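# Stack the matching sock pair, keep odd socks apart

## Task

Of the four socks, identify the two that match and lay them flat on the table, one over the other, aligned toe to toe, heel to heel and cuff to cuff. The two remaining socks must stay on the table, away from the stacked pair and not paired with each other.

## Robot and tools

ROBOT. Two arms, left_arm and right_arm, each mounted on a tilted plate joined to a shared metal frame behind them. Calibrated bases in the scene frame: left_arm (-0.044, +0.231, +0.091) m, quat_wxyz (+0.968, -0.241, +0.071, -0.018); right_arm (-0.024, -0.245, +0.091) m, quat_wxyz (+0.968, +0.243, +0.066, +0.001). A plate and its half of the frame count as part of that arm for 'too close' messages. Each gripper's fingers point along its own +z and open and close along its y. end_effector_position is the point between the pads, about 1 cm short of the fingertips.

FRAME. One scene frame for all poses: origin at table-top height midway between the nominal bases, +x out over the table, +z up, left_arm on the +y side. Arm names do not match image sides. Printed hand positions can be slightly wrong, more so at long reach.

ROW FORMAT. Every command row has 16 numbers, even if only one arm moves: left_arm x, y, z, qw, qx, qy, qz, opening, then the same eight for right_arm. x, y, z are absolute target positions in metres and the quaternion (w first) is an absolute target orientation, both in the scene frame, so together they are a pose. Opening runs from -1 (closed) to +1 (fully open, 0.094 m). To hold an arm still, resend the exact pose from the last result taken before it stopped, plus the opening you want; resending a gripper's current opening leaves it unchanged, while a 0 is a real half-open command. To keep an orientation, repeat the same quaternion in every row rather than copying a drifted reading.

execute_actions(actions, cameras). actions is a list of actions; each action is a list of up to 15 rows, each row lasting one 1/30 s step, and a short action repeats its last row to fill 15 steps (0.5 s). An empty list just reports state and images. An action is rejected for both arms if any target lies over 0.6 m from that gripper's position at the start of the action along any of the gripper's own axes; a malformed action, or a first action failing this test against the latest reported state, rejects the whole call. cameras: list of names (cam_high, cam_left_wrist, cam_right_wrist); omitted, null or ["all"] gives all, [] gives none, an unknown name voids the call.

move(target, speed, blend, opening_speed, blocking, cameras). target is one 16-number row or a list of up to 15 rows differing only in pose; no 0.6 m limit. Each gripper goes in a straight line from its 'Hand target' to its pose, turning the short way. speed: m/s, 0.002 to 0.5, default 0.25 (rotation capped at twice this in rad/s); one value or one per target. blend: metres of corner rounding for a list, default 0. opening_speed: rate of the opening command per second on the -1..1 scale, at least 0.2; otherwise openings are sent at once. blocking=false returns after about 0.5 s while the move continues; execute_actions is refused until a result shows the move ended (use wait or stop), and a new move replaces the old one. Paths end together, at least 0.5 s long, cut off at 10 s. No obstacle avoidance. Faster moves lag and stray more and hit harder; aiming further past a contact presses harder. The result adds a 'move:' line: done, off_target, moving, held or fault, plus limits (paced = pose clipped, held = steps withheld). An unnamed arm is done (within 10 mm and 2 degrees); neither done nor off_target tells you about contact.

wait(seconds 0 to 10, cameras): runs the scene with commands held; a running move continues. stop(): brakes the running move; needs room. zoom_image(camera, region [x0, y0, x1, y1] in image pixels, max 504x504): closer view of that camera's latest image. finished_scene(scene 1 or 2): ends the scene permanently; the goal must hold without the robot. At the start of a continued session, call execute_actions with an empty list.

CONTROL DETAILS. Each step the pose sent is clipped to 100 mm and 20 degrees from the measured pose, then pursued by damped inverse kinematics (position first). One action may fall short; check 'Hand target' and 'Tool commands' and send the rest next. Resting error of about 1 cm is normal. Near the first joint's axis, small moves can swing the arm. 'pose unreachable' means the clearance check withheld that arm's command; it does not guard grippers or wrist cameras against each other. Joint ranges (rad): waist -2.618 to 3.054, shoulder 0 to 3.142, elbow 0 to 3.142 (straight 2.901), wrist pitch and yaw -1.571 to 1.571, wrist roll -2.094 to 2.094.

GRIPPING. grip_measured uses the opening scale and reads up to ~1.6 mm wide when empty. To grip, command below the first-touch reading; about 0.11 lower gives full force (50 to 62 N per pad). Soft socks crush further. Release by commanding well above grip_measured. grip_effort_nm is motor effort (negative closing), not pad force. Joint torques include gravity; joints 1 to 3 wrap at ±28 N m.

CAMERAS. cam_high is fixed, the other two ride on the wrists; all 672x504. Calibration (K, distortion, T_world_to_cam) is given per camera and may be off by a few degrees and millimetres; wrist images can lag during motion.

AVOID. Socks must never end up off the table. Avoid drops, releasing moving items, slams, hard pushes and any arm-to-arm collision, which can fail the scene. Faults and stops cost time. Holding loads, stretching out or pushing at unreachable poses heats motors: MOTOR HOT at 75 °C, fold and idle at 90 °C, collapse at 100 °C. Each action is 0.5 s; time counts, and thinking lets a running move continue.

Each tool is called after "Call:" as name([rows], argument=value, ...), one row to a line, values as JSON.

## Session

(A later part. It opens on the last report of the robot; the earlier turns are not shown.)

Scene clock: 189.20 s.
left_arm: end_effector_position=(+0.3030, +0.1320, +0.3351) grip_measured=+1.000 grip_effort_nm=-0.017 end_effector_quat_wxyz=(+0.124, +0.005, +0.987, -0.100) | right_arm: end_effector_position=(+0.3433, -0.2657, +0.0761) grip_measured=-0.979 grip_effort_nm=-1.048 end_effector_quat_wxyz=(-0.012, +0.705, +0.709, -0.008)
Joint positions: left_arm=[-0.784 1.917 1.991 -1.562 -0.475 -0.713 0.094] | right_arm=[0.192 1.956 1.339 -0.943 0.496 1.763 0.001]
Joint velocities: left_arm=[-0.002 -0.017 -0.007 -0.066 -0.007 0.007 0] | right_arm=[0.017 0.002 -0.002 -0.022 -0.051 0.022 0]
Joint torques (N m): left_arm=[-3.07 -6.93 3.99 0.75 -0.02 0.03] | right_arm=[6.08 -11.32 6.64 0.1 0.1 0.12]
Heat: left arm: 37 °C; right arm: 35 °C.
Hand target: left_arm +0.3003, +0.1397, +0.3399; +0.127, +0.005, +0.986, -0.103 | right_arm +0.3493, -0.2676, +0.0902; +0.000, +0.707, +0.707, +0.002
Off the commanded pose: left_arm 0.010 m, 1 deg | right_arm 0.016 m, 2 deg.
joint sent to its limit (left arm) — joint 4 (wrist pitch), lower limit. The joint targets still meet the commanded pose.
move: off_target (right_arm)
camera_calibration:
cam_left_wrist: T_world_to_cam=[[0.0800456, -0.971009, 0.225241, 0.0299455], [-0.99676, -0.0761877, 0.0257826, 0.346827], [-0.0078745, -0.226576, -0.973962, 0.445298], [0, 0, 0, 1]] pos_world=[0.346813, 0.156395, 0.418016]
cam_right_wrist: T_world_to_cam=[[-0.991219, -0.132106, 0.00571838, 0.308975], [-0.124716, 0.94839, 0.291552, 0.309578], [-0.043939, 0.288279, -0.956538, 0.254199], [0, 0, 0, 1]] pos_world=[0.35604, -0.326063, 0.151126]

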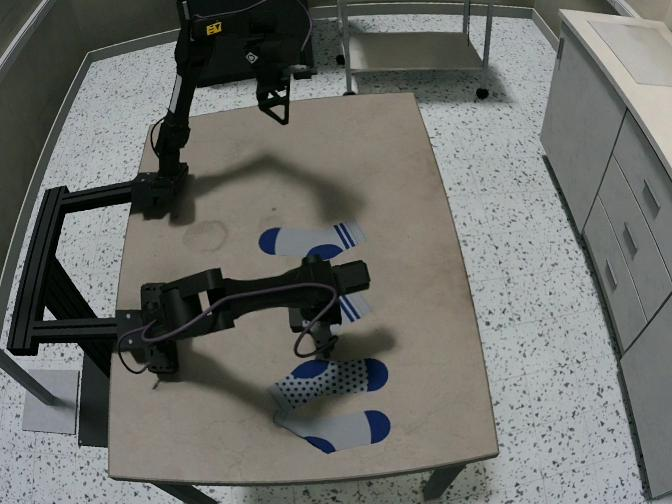

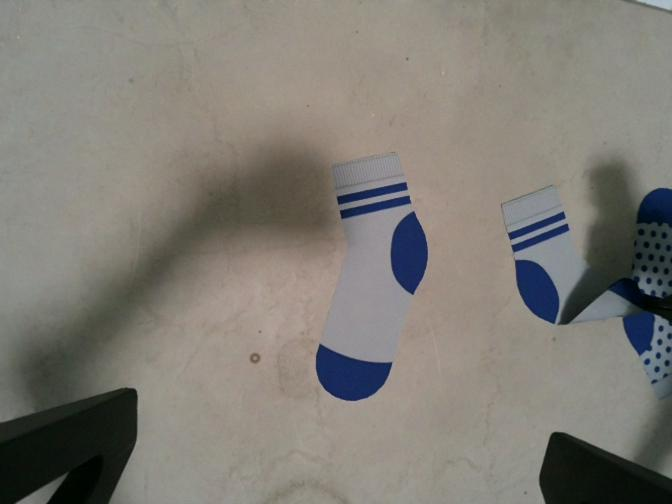

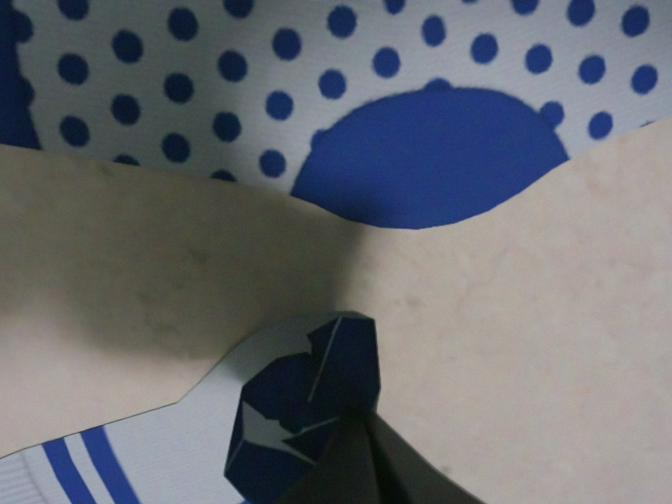

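Call:
move([
  [0.30,0.14,0.34,0.127,0.005,0.987,-0.103,1,0.36,-0.24,0.18,0,0.7071,0.7071,0,-1],
  [0.30,0.14,0.34,0.127,0.005,0.987,-0.103,1,0.41,-0.18,0.32,0,0,1,0,-1],
  [0.30,0.14,0.34,0.127,0.005,0.987,-0.103,1,0.42,-0.15,0.32,0,-0.7071,0.7071,0,-1],
], speed=0.3, blend=0.02)

Scene clock: 200.20 s.
left_arm: end_effector_position=(+0.3030, +0.1320, +0.3351) grip_measured=+1.000 grip_effort_nm=-0.017 end_effector_quat_wxyz=(+0.124, +0.005, +0.987, -0.100) | right_arm: end_effector_position=(+0.4195, -0.1587, +0.3188) grip_measured=-0.979 grip_effort_nm=-1.053 end_effector_quat_wxyz=(-0.169, +0.682, -0.710, +0.052)
Joint positions: left_arm=[-0.784 1.917 1.991 -1.562 -0.475 -0.713 0.094] | right_arm=[0.634 2.196 2.378 -1.551 0.515 -1.037 0.001]
Joint velocities: left_arm=[-0.017 -0.012 -0.012 -0.007 -0.022 0.051 0] | right_arm=[-0.002 0.002 -0.032 -0.066 0.007 -0.095 -0.001]
Joint torques (N m): left_arm=[-3.06 -6.9 4.23 0.71 0 0.02] | right_arm=[7.23 -7.8 7.02 0.85 0.06 -0.07]
Heat: left arm: 37 °C; right arm: 35 °C.
Hand target: left_arm +0.3003, +0.1397, +0.3399; +0.127, +0.005, +0.986, -0.103 | right_arm +0.4163, -0.1496, +0.3209; -0.167, +0.693, -0.699, +0.054
Off the commanded pose: left_arm 0.010 m, 1 deg | right_arm 0.009 m, 20 deg; orientation clipped.
joint sent to its limit (left arm) — joint 4 (wrist pitch), lower limit. The joint targets still meet the commanded pose.
joint sent to its limit (right arm) — joint 4 (wrist pitch), lower limit. The joint targets are off in position and orientation.
move: off_target (right_arm); limits=paced
camera_calibration:
cam_left_wrist: T_world_to_cam=[[0.0800456, -0.971009, 0.225241, 0.0299455], [-0.99676, -0.0761877, 0.0257826, 0.346827], [-0.0078745, -0.226576, -0.973962, 0.445298], [0, 0, 0, 1]] pos_world=[0.346813, 0.156395, 0.418016]
cam_right_wrist: T_world_to_cam=[[0.951104, 0.0629056, 0.302397, -0.481137], [0.0202505, -0.989634, 0.142175, -0.173943], [0.308206, -0.129099, -0.942519, 0.240423], [0, 0, 0, 1]] pos_world=[0.387034, -0.110836, 0.396828]

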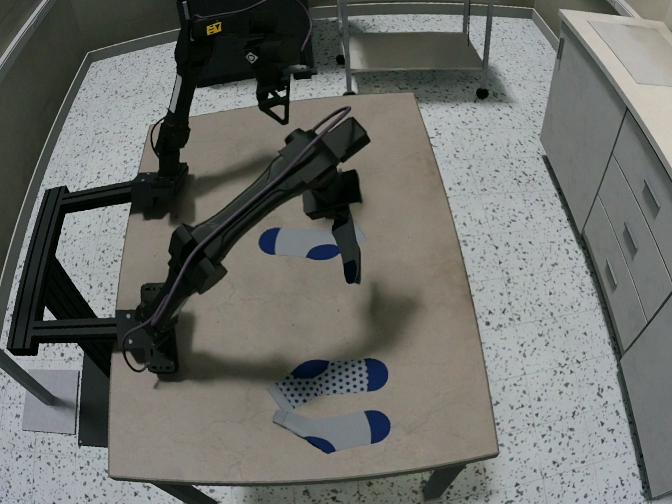

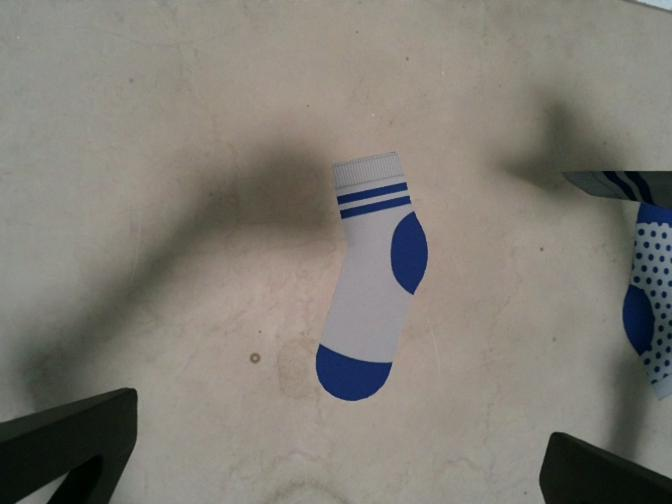

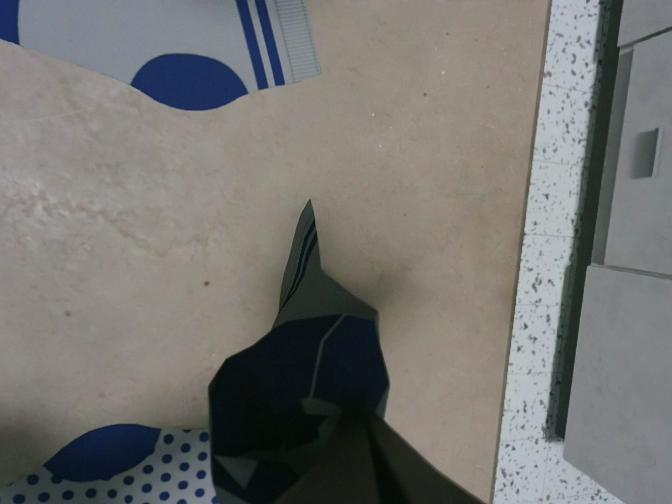

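Call:
move([
  [0.30,0.14,0.34,0.127,0.005,0.987,-0.103,1,0.43,-0.155,0.24,0,-0.7071,0.7071,0,-1],
  [0.30,0.14,0.34,0.127,0.005,0.987,-0.103,1,0.34,-0.155,0.17,0,-0.7071,0.7071,0,-1],
  [0.30,0.14,0.34,0.127,0.005,0.987,-0.103,1,0.22,-0.155,0.04,0,-0.7071,0.7071,0,-1],
], speed=0.12, blend=0.03)

Scene clock: 210.47 s.
left_arm: end_effector_position=(+0.3030, +0.1320, +0.3351) grip_measured=+1.000 grip_effort_nm=-0.022 end_effector_quat_wxyz=(+0.124, +0.005, +0.987, -0.100) | right_arm: end_effector_position=(+0.2252, -0.1564, +0.0343) grip_measured=-0.979 grip_effort_nm=-1.048 end_effector_quat_wxyz=(+0.012, +0.708, -0.706, +0.004)
Joint positions: left_arm=[-0.784 1.917 1.991 -1.562 -0.475 -0.713 0.094] | right_arm=[0.55 2.005 0.884 -0.63 0.499 -0.971 0.001]
Joint velocities: left_arm=[-0.002 -0.022 -0.002 -0.007 0.051 0.037 0] | right_arm=[-0.012 0.012 0.002 0.007 0.022 0.066 0.001]
Joint torques (N m): left_arm=[-3.07 -6.76 4.31 0.71 -0.02 0.06] | right_arm=[5.18 -8.77 3.22 0.5 -0.08 0.05]
Heat: left arm: 37 °C; right arm: 36 °C.
Hand target: left_arm +0.3003, +0.1397, +0.3399; +0.127, +0.005, +0.986, -0.103 | right_arm +0.2243, -0.1524, +0.0380; +0.000, +0.709, -0.706, +0.003
Off the commanded pose: left_arm 0.010 m, 1 deg | right_arm 0.008 m, 1 deg.
joint sent to its limit (left arm) — joint 4 (wrist pitch), lower limit. The joint targets still meet the commanded pose.
move: done
camera_calibration:
cam_left_wrist: T_world_to_cam=[[0.0800456, -0.971009, 0.225241, 0.0299455], [-0.99676, -0.0761877, 0.0257826, 0.346827], [-0.0078745, -0.226576, -0.973962, 0.445298], [0, 0, 0, 1]] pos_world=[0.346813, 0.156395, 0.418016]
cam_right_wrist: T_world_to_cam=[[0.99096, 0.129319, -0.0356958, -0.197451], [0.134047, -0.943792, 0.302139, -0.151175], [0.00538292, -0.304193, -0.952595, 0.0736561], [0, 0, 0, 1]] pos_world=[0.215534, -0.0947377, 0.108792]

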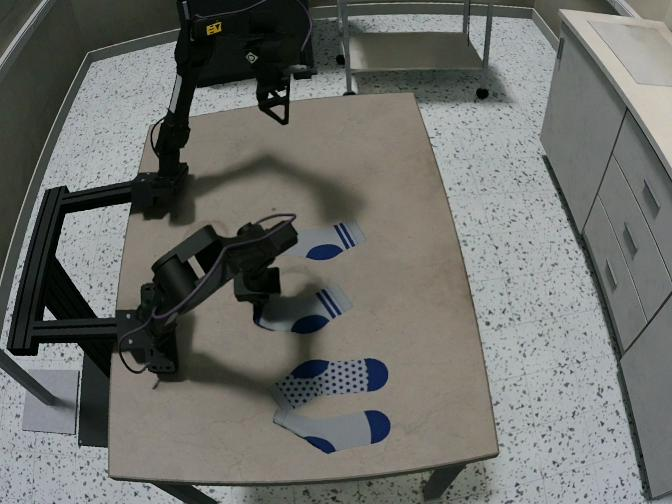

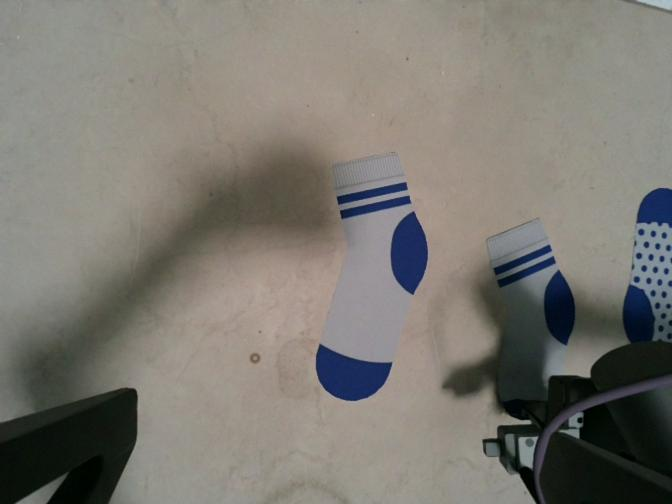

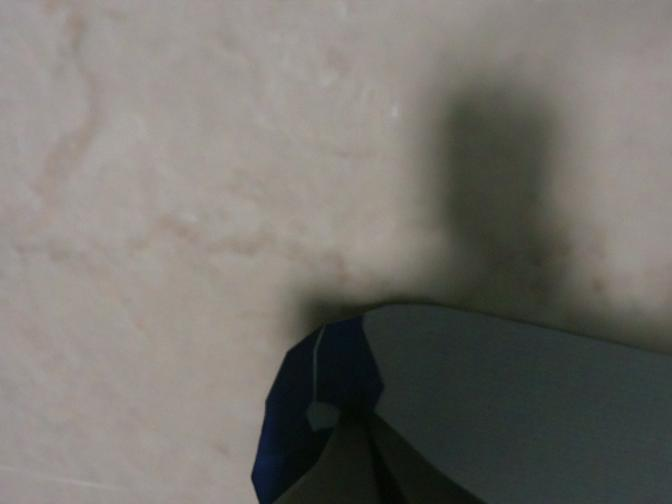

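Call:
move(target=[0.30,0.14,0.34,0.127,0.005,0.987,-0.103,1,0.205,-0.153,0.012,0,-0.7071,0.7071,0,-1], speed=0.08, cameras=[])

Call:
move(target=[0.30,0.14,0.34,0.127,0.005,0.987,-0.103,1,0.205,-0.153,0.012,0,-0.7071,0.7071,0,0], opening_speed=1.5, cameras=[])

Call:
move([
  [0.30,0.14,0.34,0.127,0.005,0.987,-0.103,1,0.21,-0.153,0.10,0,-0.7071,0.7071,0,0],
  [0.30,0.14,0.34,0.127,0.005,0.987,-0.103,1,0.29,-0.18,0.22,0,0,1,0,0],
], blend=0.02, speed=0.25)

Scene clock: 216.03 s.
left_arm: end_effector_position=(+0.3030, +0.1320, +0.3351) grip_measured=+1.000 grip_effort_nm=-0.017 end_effector_quat_wxyz=(+0.124, +0.005, +0.987, -0.100) | right_arm: end_effector_position=(+0.2121, -0.1543, +0.0175) grip_measured=-0.979 grip_effort_nm=-1.048 end_effector_quat_wxyz=(-0.005, +0.702, -0.712, +0.007)
Joint positions: left_arm=[-0.784 1.917 1.991 -1.562 -0.475 -0.713 0.094] | right_arm=[0.55 2.005 0.778 -0.485 0.498 -0.971 0.001]
Joint velocities: left_arm=[-0.012 -0.007 -0.007 0.007 -0.022 -0.081 0] | right_arm=[-0.012 0.007 -0.002 0.007 -0.066 -0.007 -0.001]
Joint torques (N m): left_arm=[-3.03 -6.76 4.18 0.74 0.01 0.04] | right_arm=[3.71 -5.56 2.89 0.6 -0.12 -0.08]
Heat: left arm: 37 °C; right arm: 35 °C.
Hand target: left_arm +0.3003, +0.1397, +0.3399; +0.127, +0.005, +0.986, -0.103 | right_arm +0.2052, -0.1529, +0.0120; +0.000, +0.707, -0.707, +0.000
Off the commanded pose: left_arm 0.010 m, 1 deg | right_arm 0.009 m, 1 deg.
joint sent to its limit (left arm) — joint 4 (wrist pitch), lower limit. The joint targets still meet the commanded pose.
move: done
No camera images: "cameras" was empty.

Scene clock: 216.93 s.
left_arm: end_effector_position=(+0.3030, +0.1320, +0.3351) grip_measured=+1.000 grip_effort_nm=-0.022 end_effector_quat_wxyz=(+0.124, +0.005, +0.987, -0.100) | right_arm: end_effector_position=(+0.2124, -0.1541, +0.0175) grip_measured=-0.002 grip_effort_nm=0.090 end_effector_quat_wxyz=(-0.006, +0.702, -0.713, +0.007)
Joint positions: left_arm=[-0.784 1.917 1.991 -1.562 -0.475 -0.713 0.094] | right_arm=[0.55 2.005 0.778 -0.483 0.498 -0.971 0.047]
Joint velocities: left_arm=[0.007 -0.007 -0.007 0.007 -0.022 0.066 0] | right_arm=[0.007 -0.012 -0.002 -0.051 -0.022 -0.066 0]
Joint torques (N m): left_arm=[-2.95 -6.84 4.25 0.7 0.01 0.04] | right_arm=[3.74 -5.67 2.81 0.57 -0.11 -0.08]
Heat: left arm: 37 °C; right arm: 35 °C.
Hand target: left_arm +0.3003, +0.1397, +0.3399; +0.127, +0.005, +0.986, -0.103 | right_arm +0.2050, -0.1532, +0.0121; +0.000, +0.707, -0.707, +0.000
Off the commanded pose: left_arm 0.010 m, 1 deg | right_arm 0.009 m, 1 deg.
joint sent to its limit (left arm) — joint 4 (wrist pitch), lower limit. The joint targets still meet the commanded pose.
move: done
No camera images: "cameras" was empty.

Scene clock: 221.23 s.
left_arm: end_effector_position=(+0.3030, +0.1320, +0.3351) grip_measured=+1.000 grip_effort_nm=-0.007 end_effector_quat_wxyz=(+0.124, +0.005, +0.987, -0.100) | right_arm: end_effector_position=(+0.2851, -0.1814, +0.2195) grip_measured=-0.002 grip_effort_nm=0.081 end_effector_quat_wxyz=(+0.005, -0.005, +1.000, +0.003)
Joint positions: left_arm=[-0.784 1.917 1.991 -1.562 -0.475 -0.713 0.094] | right_arm=[0.659 1.888 1.557 -1.438 0.468 0.697 0.047]
Joint velocities: left_arm=[0.007 -0.012 -0.012 -0.007 -0.037 -0.022 0] | right_arm=[-0.007 -0.002 0.002 -0.022 0.037 0.022 -0.001]
Joint torques (N m): left_arm=[-3.08 -6.95 4.1 0.74 0.02 0] | right_arm=[3.95 -5.79 7.56 0.21 -0.02 0.12]
Heat: left arm: 37 °C; right arm: 35 °C.
Hand target: left_arm +0.3003, +0.1397, +0.3399; +0.127, +0.005, +0.986, -0.103 | right_arm +0.2876, -0.1811, +0.2212; +0.001, +0.000, +1.000, +0.002
Off the commanded pose: left_arm 0.010 m, 1 deg | right_arm 0.005 m, 1 deg.
joint sent to its limit (left arm) — joint 4 (wrist pitch), lower limit. The joint targets still meet the commanded pose.
move: done
camera_calibration:
cam_left_wrist: T_world_to_cam=[[0.0800456, -0.971009, 0.225241, 0.0299455], [-0.99676, -0.0761877, 0.0257826, 0.346827], [-0.0078745, -0.226576, -0.973962, 0.445298], [0, 0, 0, 1]] pos_world=[0.346813, 0.156395, 0.418016]
cam_right_wrist: T_world_to_cam=[[0.135503, -0.99046, -0.0250404, -0.20856], [-0.952338, -0.137176, 0.272463, 0.223745], [-0.273298, -0.0130727, -0.96184, 0.3764], [0, 0, 0, 1]] pos_world=[0.344211, -0.170958, 0.295852]

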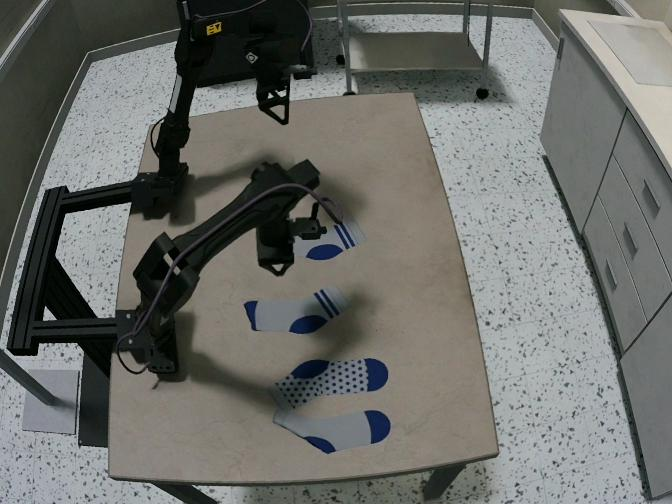

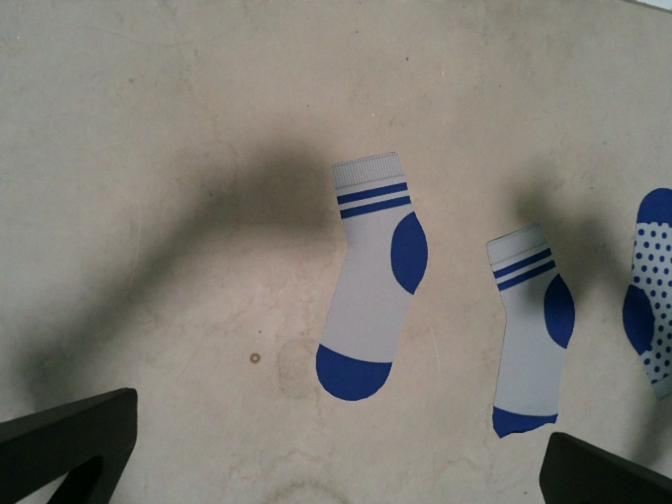

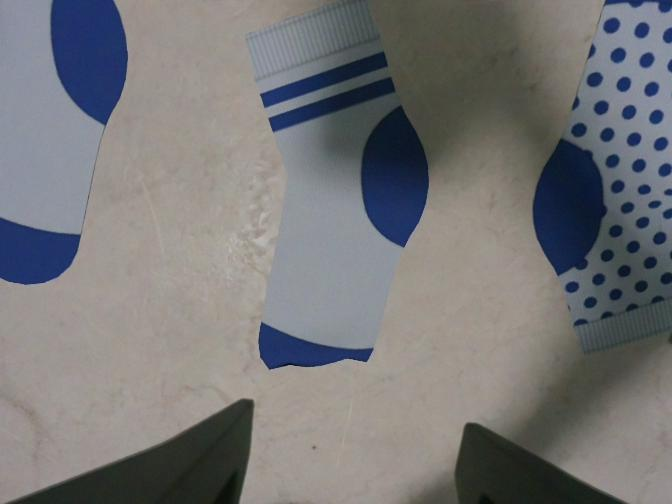

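Call:
move(target=[0.22,0.22,0.34,0.127,0.005,0.987,-0.103,1,0.31,-0.05,0.25,0,0,1,0,0], speed=0.25)

Scene clock: 236.83 s.
left_arm: end_effector_position=(+0.2231, +0.2243, +0.3402) grip_measured=+1.000 grip_effort_nm=-0.022 end_effector_quat_wxyz=(+0.150, -0.004, +0.980, -0.127) | right_arm: end_effector_position=(+0.3105, -0.0529, +0.2478) grip_measured=-0.002 grip_effort_nm=0.090 end_effector_quat_wxyz=(+0.028, +0.002, +0.999, +0.030)
Joint positions: left_arm=[-0.803 1.424 1.587 -1.572 -0.474 -0.713 0.094] | right_arm=[0.85 2.304 2.073 -1.548 0.424 0.884 0.047]
Joint velocities: left_arm=[0.002 0.007 0.012 -0.007 -0.037 0.022 0] | right_arm=[0.002 0.017 -0.002 -0.051 0.037 0.007 0.001]
Joint torques (N m): left_arm=[-2.92 -0.66 4.25 1.03 -0.06 -0.01] | right_arm=[5.82 -8.81 7.57 0.35 -0.03 0.11]
Heat: left arm: 37 °C; right arm: 35 °C.
Hand target: left_arm +0.2213, +0.2204, +0.3405; +0.153, +0.006, +0.980, -0.126 | right_arm +0.3088, -0.0495, +0.2497; +0.026, +0.000, +0.999, +0.029
Off the commanded pose: left_arm 0.005 m, 4 deg | right_arm 0.004 m, 5 deg.
joint read past its limit (left arm) — joint 4 (wrist pitch), lower limit.
joint sent to its limit (left arm) — joint 4 (wrist pitch), lower limit. The joint targets are off in orientation, not in position.
joint sent to its limit (right arm) — joint 4 (wrist pitch), lower limit. The joint targets are off in orientation, not in position.
move: off_target (left_arm, right_arm)
camera_calibration:
cam_left_wrist: T_world_to_cam=[[0.082379, -0.954699, 0.285943, 0.0999609], [-0.995516, -0.0922117, -0.0210697, 0.293281], [0.0464825, -0.282926, -0.958015, 0.465607], [0, 0, 0, 1]] pos_world=[0.262089, 0.254209, 0.423654]
cam_right_wrist: T_world_to_cam=[[0.12526, -0.989375, -0.0738045, -0.0686791], [-0.965452, -0.138688, 0.220607, 0.274746], [-0.228499, 0.0436215, -0.972566, 0.404041], [0, 0, 0, 1]] pos_world=[0.36618, -0.0474704, 0.327277]

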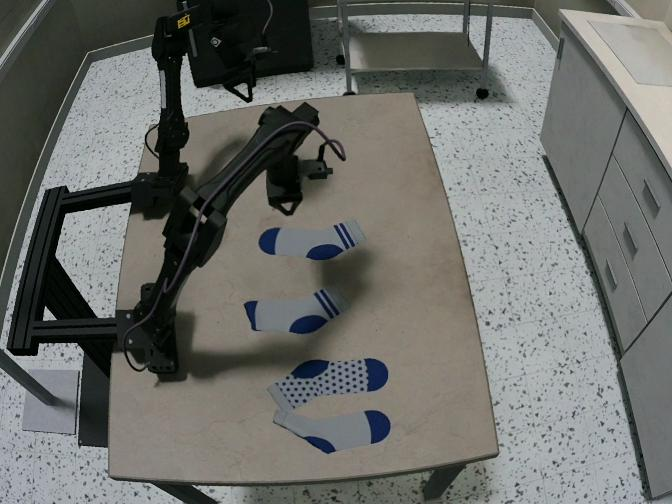

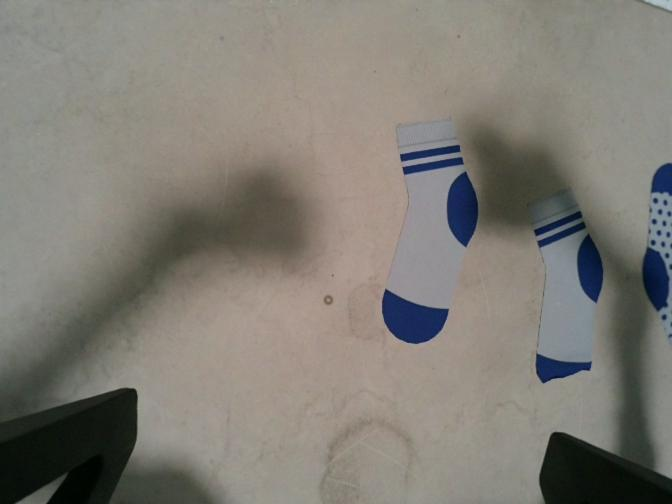

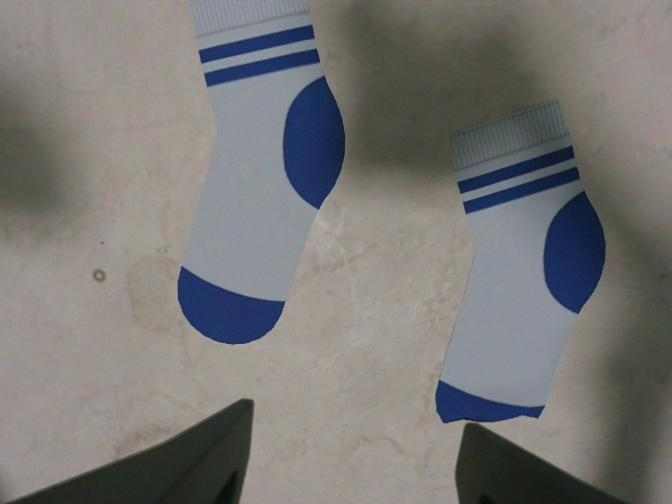

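Call:
move([
  [0.22,0.22,0.34,0.15,-0.004,0.98,-0.127,1,0.386,-0.143,0.06,0,-0.2036,0.979,0,0],
  [0.22,0.22,0.34,0.15,-0.004,0.98,-0.127,1,0.386,-0.143,0.005,0,-0.2036,0.979,0,0],
], speed=[0.25,0.06], cameras=["cam_right_wrist"])

Scene clock: 251.80 s.
left_arm: end_effector_position=(+0.2220, +0.2235, +0.3391) grip_measured=+1.000 grip_effort_nm=-0.017 end_effector_quat_wxyz=(+0.148, -0.010, +0.981, -0.127) | right_arm: end_effector_position=(+0.3937, -0.1480, +0.0195) grip_measured=-0.002 grip_effort_nm=0.090 end_effector_quat_wxyz=(+0.005, -0.197, +0.980, -0.003)
Joint positions: left_arm=[-0.806 1.424 1.582 -1.572 -0.474 -0.731 0.094] | right_arm=[0.352 2.395 1.627 -0.841 0.513 -0.033 0.047]
Joint velocities: left_arm=[-0.012 0.002 0.002 -0.022 -0.022 -0.022 0] | right_arm=[0.002 -0.012 0.022 -0.095 -0.007 -0.037 0.001]
Joint torques (N m): left_arm=[-3.22 -0.8 3.99 0.98 -0.07 -0.03] | right_arm=[5.64 -9.35 3.6 0.77 0.06 -0.11]
Heat: left arm: 36 °C; right arm: 35 °C.
Hand target: left_arm +0.2199, +0.2201, +0.3398; +0.151, -0.004, +0.980, -0.128 | right_arm +0.3879, -0.1445, +0.0047; -0.003, -0.204, +0.979, -0.006
Off the commanded pose: left_arm 0.004 m, 1 deg | right_arm 0.017 m, 1 deg.
joint read past its limit (left arm) — joint 4 (wrist pitch), lower limit.
joint sent to its limit (left arm) — joint 4 (wrist pitch), lower limit. The joint targets still meet the commanded pose.
move: off_target (right_arm)
camera_calibration:
cam_right_wrist: T_world_to_cam=[[0.499037, -0.866488, -0.0126418, -0.320185], [-0.8314, -0.482841, 0.275025, 0.287478], [-0.24441, -0.126737, -0.961354, 0.185933], [0, 0, 0, 1]] pos_world=[0.444237, -0.115065, 0.0956357]
Images, in order (width x height): cam_right_wrist 672x504.

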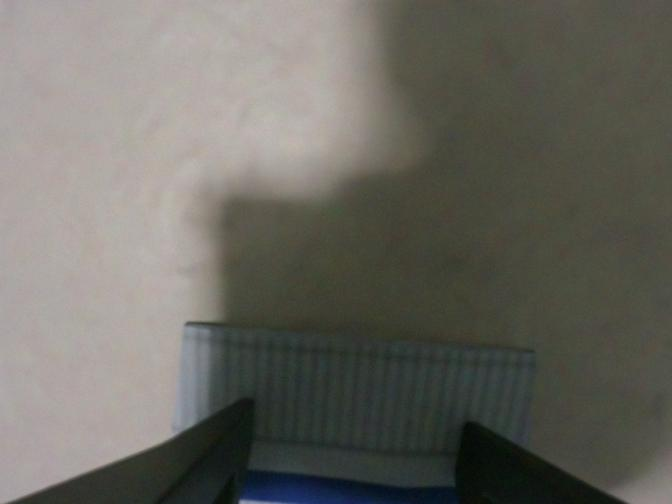

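Call:
move(target=[0.22,0.22,0.34,0.15,-0.004,0.98,-0.127,1,0.384,-0.142,-0.005,0,-0.2036,0.979,0,0], speed=0.05, cameras=[])

Call:
move(target=[0.22,0.22,0.34,0.15,-0.004,0.98,-0.127,1,0.384,-0.142,-0.003,0,-0.2036,0.979,0,-1], opening_speed=1, cameras=["cam_right_wrist"])

Call:
move([
  [0.22,0.22,0.34,0.15,-0.004,0.98,-0.127,1,0.37,-0.142,0.12,0,-0.2036,0.979,0,-1],
  [0.22,0.22,0.34,0.15,-0.004,0.98,-0.127,1,0.30,-0.145,0.26,0,-0.2036,0.979,0,-1],
], speed=0.12, blend=0.03)

Scene clock: 259.13 s.
left_arm: end_effector_position=(+0.2220, +0.2235, +0.3391) grip_measured=+1.000 grip_effort_nm=-0.017 end_effector_quat_wxyz=(+0.148, -0.010, +0.981, -0.127) | right_arm: end_effector_position=(+0.3930, -0.1478, +0.0178) grip_measured=-0.002 grip_effort_nm=0.090 end_effector_quat_wxyz=(+0.009, -0.199, +0.980, -0.004)
Joint positions: left_arm=[-0.806 1.424 1.582 -1.572 -0.474 -0.731 0.094] | right_arm=[0.352 2.389 1.607 -0.817 0.516 -0.042 0.047]
Joint velocities: left_arm=[-0.002 0.012 -0.017 0.066 -0.022 0.007 0] | right_arm=[-0.012 -0.002 -0.007 -0.022 -0.051 -0.037 0]
Joint torques (N m): left_arm=[-2.93 -0.96 4.11 0.94 -0.02 -0.09] | right_arm=[5.18 -8.96 2.32 1.09 -0.1 -0.18]
Heat: left arm: 36 °C; right arm: 35 °C.
Hand target: left_arm +0.2200, +0.2201, +0.3399; +0.151, -0.004, +0.980, -0.128 | right_arm +0.3832, -0.1425, -0.0041; -0.001, -0.204, +0.979, +0.000
Off the commanded pose: left_arm 0.004 m, 1 deg | right_arm 0.025 m, 1 deg.
joint read past its limit (left arm) — joint 4 (wrist pitch), lower limit.
joint sent to its limit (left arm) — joint 4 (wrist pitch), lower limit. The joint targets still meet the commanded pose.
move: off_target (right_arm)
No camera images: "cameras" was empty.

Scene clock: 260.33 s.
left_arm: end_effector_position=(+0.2220, +0.2235, +0.3391) grip_measured=+1.000 grip_effort_nm=-0.017 end_effector_quat_wxyz=(+0.148, -0.010, +0.981, -0.127) | right_arm: end_effector_position=(+0.3973, -0.1455, +0.0183) grip_measured=-0.976 grip_effort_nm=-0.984 end_effector_quat_wxyz=(+0.019, -0.195, +0.981, -0.001)
Joint positions: left_arm=[-0.806 1.424 1.582 -1.572 -0.474 -0.731 0.094] | right_arm=[0.353 2.388 1.605 -0.794 0.515 -0.045 0.001]
Joint velocities: left_arm=[0.007 -0.012 -0.007 -0.037 0.037 0.007 0] | right_arm=[-0.007 0.007 -0.017 -0.007 -0.066 0.037 -0.002]
Joint torques (N m): left_arm=[-3 -1.16 4.22 0.98 -0.01 -0.11] | right_arm=[5.27 -9.14 2.54 0.81 -0.08 -0.08]
Heat: left arm: 36 °C; right arm: 35 °C.
Hand target: left_arm +0.2200, +0.2201, +0.3399; +0.151, -0.004, +0.980, -0.128 | right_arm +0.3836, -0.1425, -0.0022; +0.000, -0.204, +0.979, +0.000
Off the commanded pose: left_arm 0.004 m, 1 deg | right_arm 0.025 m, 2 deg.
joint read past its limit (left arm) — joint 4 (wrist pitch), lower limit.
joint sent to its limit (left arm) — joint 4 (wrist pitch), lower limit. The joint targets still meet the commanded pose.
move: off_target (right_arm)
camera_calibration:
cam_right_wrist: T_world_to_cam=[[0.496919, -0.86777, -0.00684341, -0.319336], [-0.839813, -0.482867, 0.248101, 0.295768], [-0.218599, -0.117539, -0.96871, 0.177257], [0, 0, 0, 1]] pos_world=[0.445822, -0.113459, 0.0961455]
Images, in order (width x height): cam_right_wrist 672x504.

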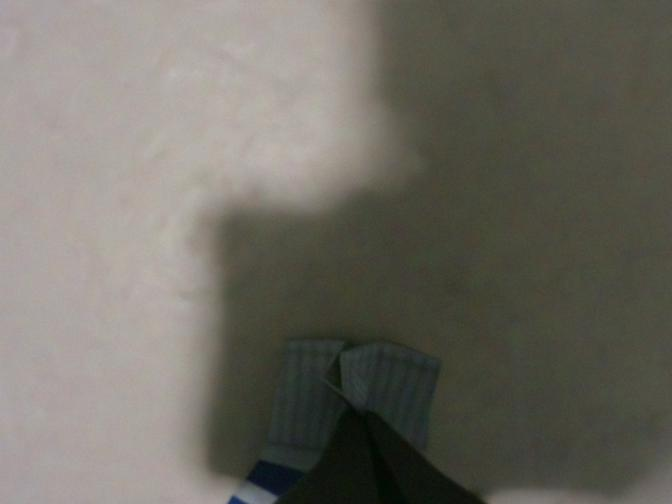

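Scene clock: 263.27 s.
left_arm: end_effector_position=(+0.2220, +0.2235, +0.3391) grip_measured=+1.000 grip_effort_nm=-0.017 end_effector_quat_wxyz=(+0.148, -0.010, +0.981, -0.127) | right_arm: end_effector_position=(+0.3000, -0.1436, +0.2494) grip_measured=-0.980 grip_effort_nm=-1.053 end_effector_quat_wxyz=(+0.016, -0.206, +0.978, +0.009)
Joint positions: left_arm=[-0.806 1.424 1.582 -1.572 -0.474 -0.731 0.094] | right_arm=[0.738 2.034 1.805 -1.55 0.451 0.366 0.001]
Joint velocities: left_arm=[0.002 -0.002 -0.007 -0.007 0.066 -0.051 0] | right_arm=[-0.007 -0.002 0.012 0.022 0.037 -0.051 0.001]
Joint torques (N m): left_arm=[-2.95 -0.98 4.1 1 -0.05 -0.08] | right_arm=[5.67 -9.43 6.69 0.27 -0.07 0.08]
Heat: left arm: 36 °C; right arm: 36 °C.
Hand target: left_arm +0.2200, +0.2201, +0.3399; +0.151, -0.004, +0.980, -0.128 | right_arm +0.2979, -0.1443, +0.2596; +0.023, -0.204, +0.979, +0.015
Off the commanded pose: left_arm 0.004 m, 1 deg | right_arm 0.011 m, 2 deg.
joint read past its limit (left arm) — joint 4 (wrist pitch), lower limit.
joint sent to its limit (left arm) — joint 4 (wrist pitch), lower limit. The joint targets still meet the commanded pose.
joint sent to its limit (right arm) — joint 4 (wrist pitch), lower limit. The joint targets are off in orientation, not in position.
move: off_target (right_arm)
camera_calibration:
cam_left_wrist: T_world_to_cam=[[0.09522, -0.953114, 0.287239, 0.0959355], [-0.994483, -0.103838, -0.0148836, 0.292415], [0.0440122, -0.284237, -0.957743, 0.465181], [0, 0, 0, 1]] pos_world=[0.261193, 0.254023, 0.42232]
cam_right_wrist: T_world_to_cam=[[0.515771, -0.856301, -0.0270064, -0.26677], [-0.826499, -0.505626, 0.247472, 0.150587], [-0.225566, -0.105318, -0.968518, 0.383805], [0, 0, 0, 1]] pos_world=[0.348626, -0.111873, 0.327252]

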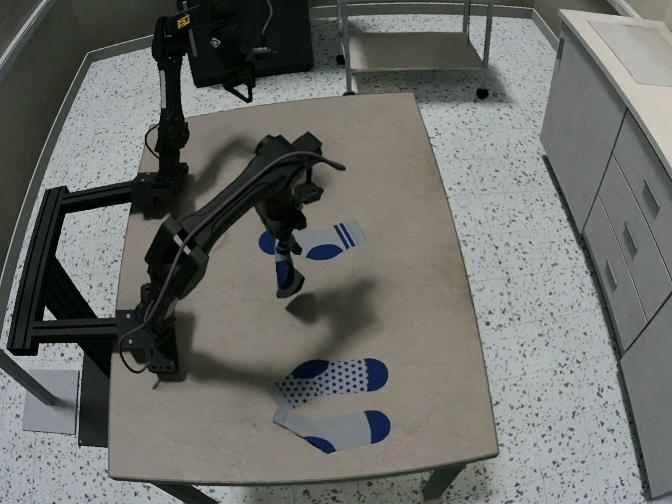

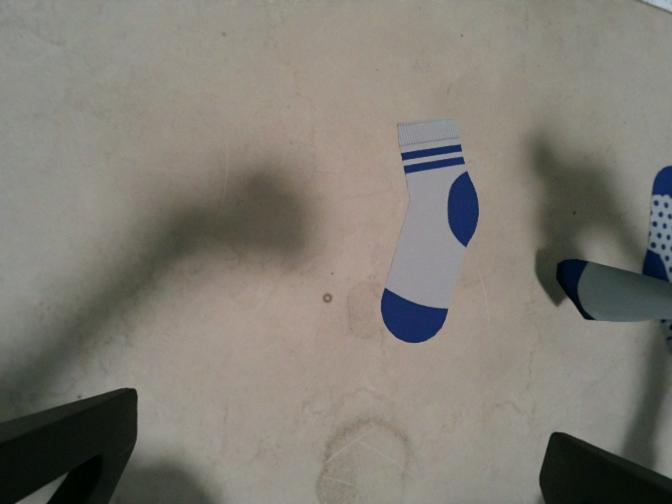

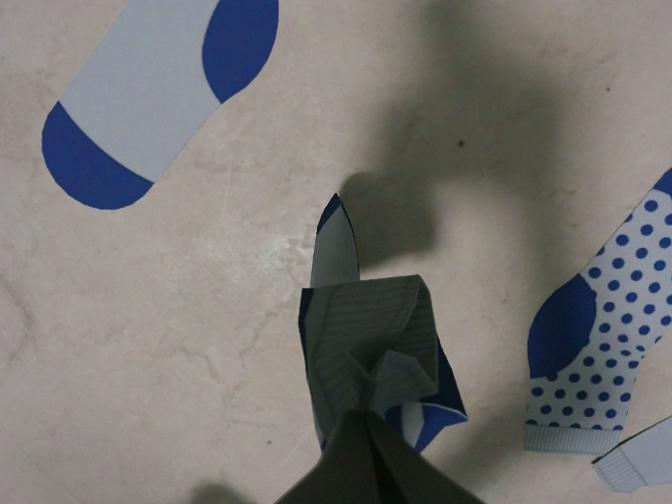

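Call:
zoom_image(camera="cam_left_wrist", region=[500, 200, 672, 380])

Call:
zoom_image(camera="cam_high", region=[220, 190, 380, 310])

Scaled by 2.800.

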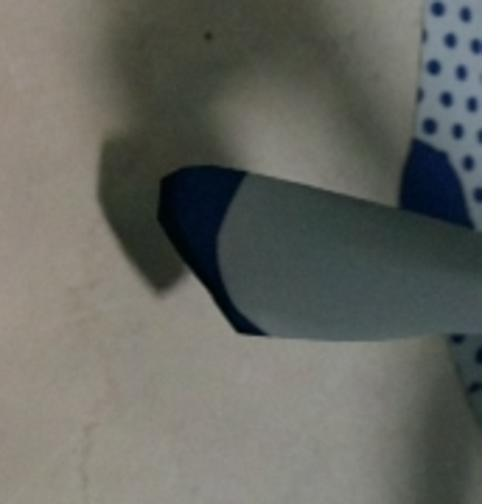

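Scaled by 3.150.

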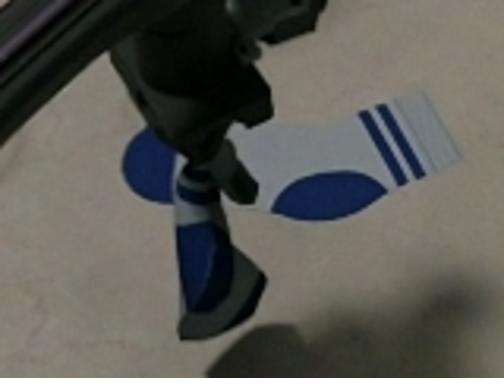

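Call:
move([
  [0.22,0.22,0.34,0.15,-0.004,0.98,-0.127,1,0.22,-0.15,0.22,0,-0.17,0.985,0,-1],
  [0.22,0.22,0.34,0.15,-0.004,0.98,-0.127,1,0.24,-0.15,0.16,0,-0.17,0.985,0,-1],
  [0.22,0.22,0.34,0.15,-0.004,0.98,-0.127,1,0.37,-0.15,0.11,0,-0.17,0.985,0,-1],
  [0.22,0.22,0.34,0.15,-0.004,0.98,-0.127,1,0.43,-0.15,0.035,0,-0.17,0.985,0,-1],
], speed=0.12, blend=0.02)

Call:
zoom_image(camera="cam_left_wrist", region=[440, 120, 672, 400])

Scene clock: 272.50 s.
left_arm: end_effector_position=(+0.2220, +0.2235, +0.3391) grip_measured=+1.000 grip_effort_nm=-0.017 end_effector_quat_wxyz=(+0.148, -0.010, +0.981, -0.127) | right_arm: end_effector_position=(+0.4246, -0.1560, +0.0386) grip_measured=-0.980 grip_effort_nm=-1.048 end_effector_quat_wxyz=(-0.009, -0.168, +0.986, -0.003)
Joint positions: left_arm=[-0.806 1.424 1.582 -1.572 -0.474 -0.731 0.094] | right_arm=[0.335 2.479 1.892 -1.044 0.51 0.022 0.001]
Joint velocities: left_arm=[-0.002 0.007 -0.007 -0.022 -0.007 -0.037 0] | right_arm=[-0.002 -0.027 -0.002 0.037 -0.051 0.022 0]
Joint torques (N m): left_arm=[-2.86 -0.87 4.1 0.95 -0.05 -0.07] | right_arm=[6.75 -10.74 7.09 0.49 0.07 -0.08]
Heat: left arm: 36 °C; right arm: 36 °C.
Hand target: left_arm +0.2200, +0.2201, +0.3399; +0.151, -0.004, +0.980, -0.128 | right_arm +0.4310, -0.1511, +0.0350; -0.002, -0.170, +0.985, -0.005
Off the commanded pose: left_arm 0.004 m, 1 deg | right_arm 0.009 m, 1 deg.
joint read past its limit (left arm) — joint 4 (wrist pitch), lower limit.
joint sent to its limit (left arm) — joint 4 (wrist pitch), lower limit. The joint targets still meet the commanded pose.
move: done
camera_calibration:
cam_left_wrist: T_world_to_cam=[[0.09522, -0.953114, 0.287239, 0.0959355], [-0.994483, -0.103838, -0.0148836, 0.292415], [0.0440122, -0.284237, -0.957743, 0.465181], [0, 0, 0, 1]] pos_world=[0.261193, 0.254023, 0.42232]
cam_right_wrist: T_world_to_cam=[[0.446585, -0.894515, -0.0201043, -0.324194], [-0.850774, -0.43149, 0.300001, 0.319332], [-0.27703, -0.116872, -0.953727, 0.225948], [0, 0, 0, 1]] pos_world=[0.479054, -0.125801, 0.113175]

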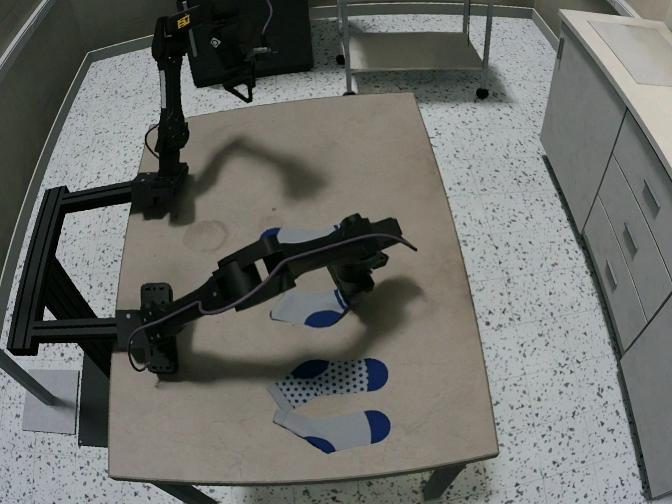

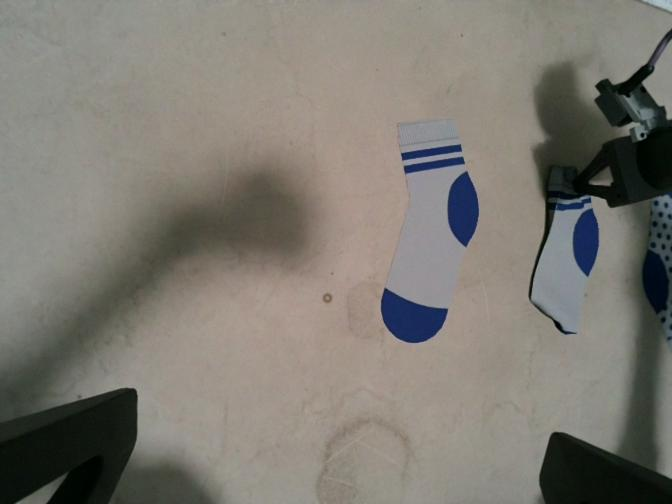

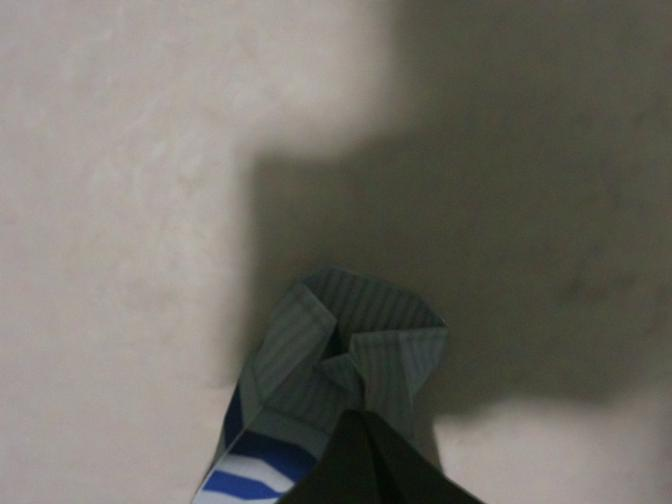

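Scaled by 1.800.

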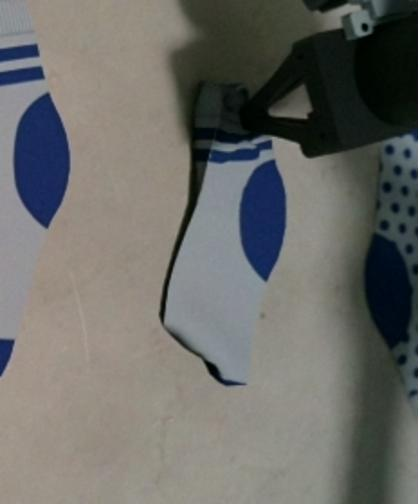

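Call:
move([
  [0.22,0.22,0.34,0.15,-0.004,0.98,-0.127,1,0.33,-0.15,0.20,0,-0.1,0.995,0,-1],
  [0.22,0.22,0.34,0.15,-0.004,0.98,-0.127,1,0.36,-0.15,0.32,0,0,1,0,-1],
  [0.22,0.22,0.34,0.15,-0.004,0.98,-0.127,1,0.41,-0.15,0.29,0,0,1,0,-1],
], speed=0.2, blend=0.02)

Call:
zoom_image(camera="cam_high", region=[240, 160, 420, 320])

Scene clock: 295.10 s.
left_arm: end_effector_position=(+0.2220, +0.2235, +0.3391) grip_measured=+1.000 grip_effort_nm=-0.017 end_effector_quat_wxyz=(+0.148, -0.010, +0.981, -0.127) | right_arm: end_effector_position=(+0.4069, -0.1520, +0.2848) grip_measured=-0.980 grip_effort_nm=-1.048 end_effector_quat_wxyz=(+0.106, +0.011, +0.992, +0.063)
Joint positions: left_arm=[-0.806 1.424 1.582 -1.572 -0.474 -0.731 0.094] | right_arm=[0.618 2.215 2.287 -1.554 0.494 0.558 0.001]
Joint velocities: left_arm=[0.002 0.002 -0.022 -0.037 0.022 0.022 0] | right_arm=[0.027 -0.007 -0.022 -0.022 -0.007 -0.081 0.001]
Joint torques (N m): left_arm=[-2.96 -0.98 4.22 0.95 -0.03 -0.08] | right_arm=[6.42 -9.35 7.27 0.69 0.1 -0.05]
Heat: left arm: 36 °C; right arm: 38 °C.
Hand target: left_arm +0.2200, +0.2201, +0.3399; +0.151, -0.004, +0.980, -0.128 | right_arm +0.4072, -0.1505, +0.2904; +0.112, +0.003, +0.992, +0.062
Off the commanded pose: left_arm 0.004 m, 1 deg | right_arm 0.006 m, 14 deg.
joint read past its limit (left arm) — joint 4 (wrist pitch), lower limit.
joint sent to its limit (left arm) — joint 4 (wrist pitch), lower limit. The joint targets still meet the commanded pose.
joint sent to its limit (right arm) — joint 4 (wrist pitch), lower limit. The joint targets are off in orientation, not in position.
move: off_target (right_arm)
camera_calibration:
cam_left_wrist: T_world_to_cam=[[0.0955829, -0.953049, 0.287336, 0.0958071], [-0.994448, -0.10419, -0.0147784, 0.29245], [0.0440222, -0.284328, -0.957716, 0.46519], [0, 0, 0, 1]] pos_world=[0.26119, 0.254046, 0.422313]
cam_right_wrist: T_world_to_cam=[[0.119595, -0.985517, -0.120222, -0.159973], [-0.990137, -0.127295, 0.0585245, 0.403843], [-0.0729806, 0.112037, -0.99102, 0.418746], [0, 0, 0, 1]] pos_world=[0.449552, -0.153163, 0.372119]

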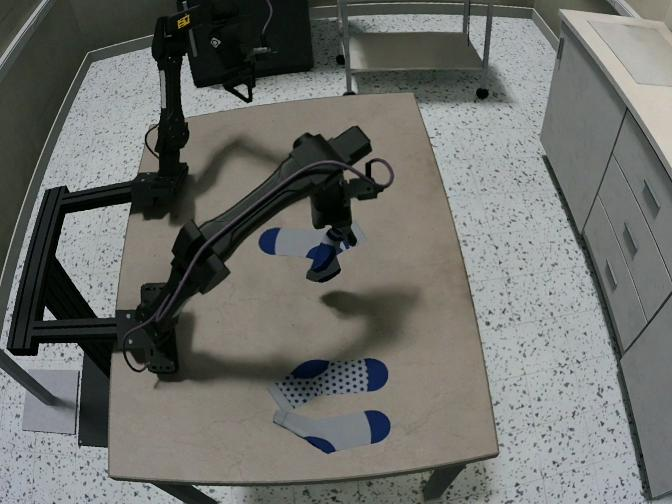

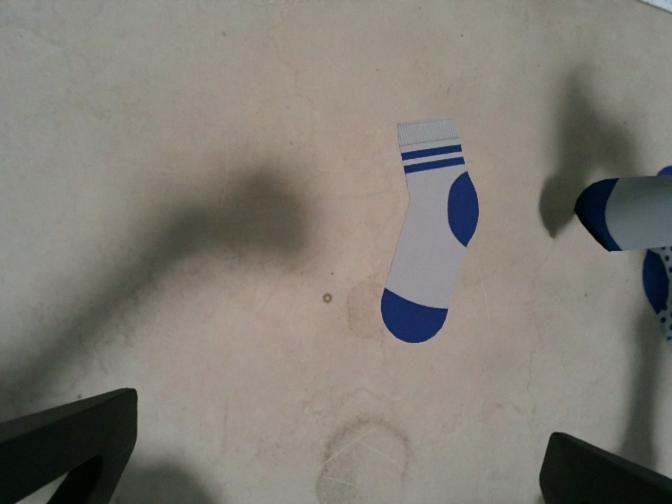

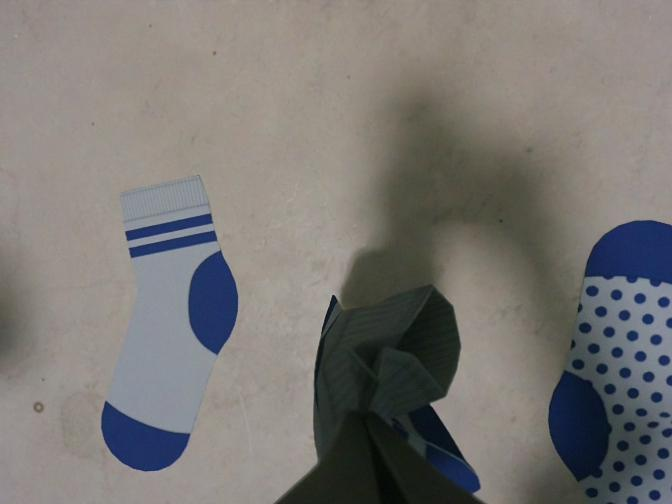

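Scaled by 2.800.

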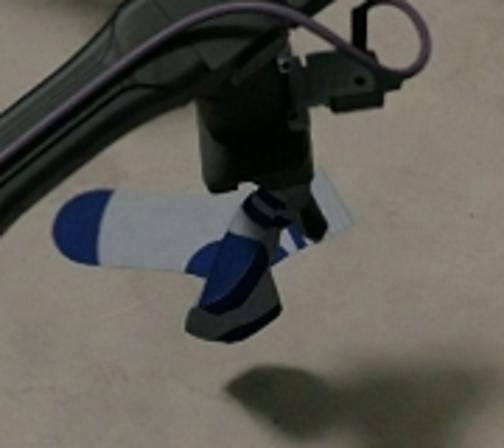

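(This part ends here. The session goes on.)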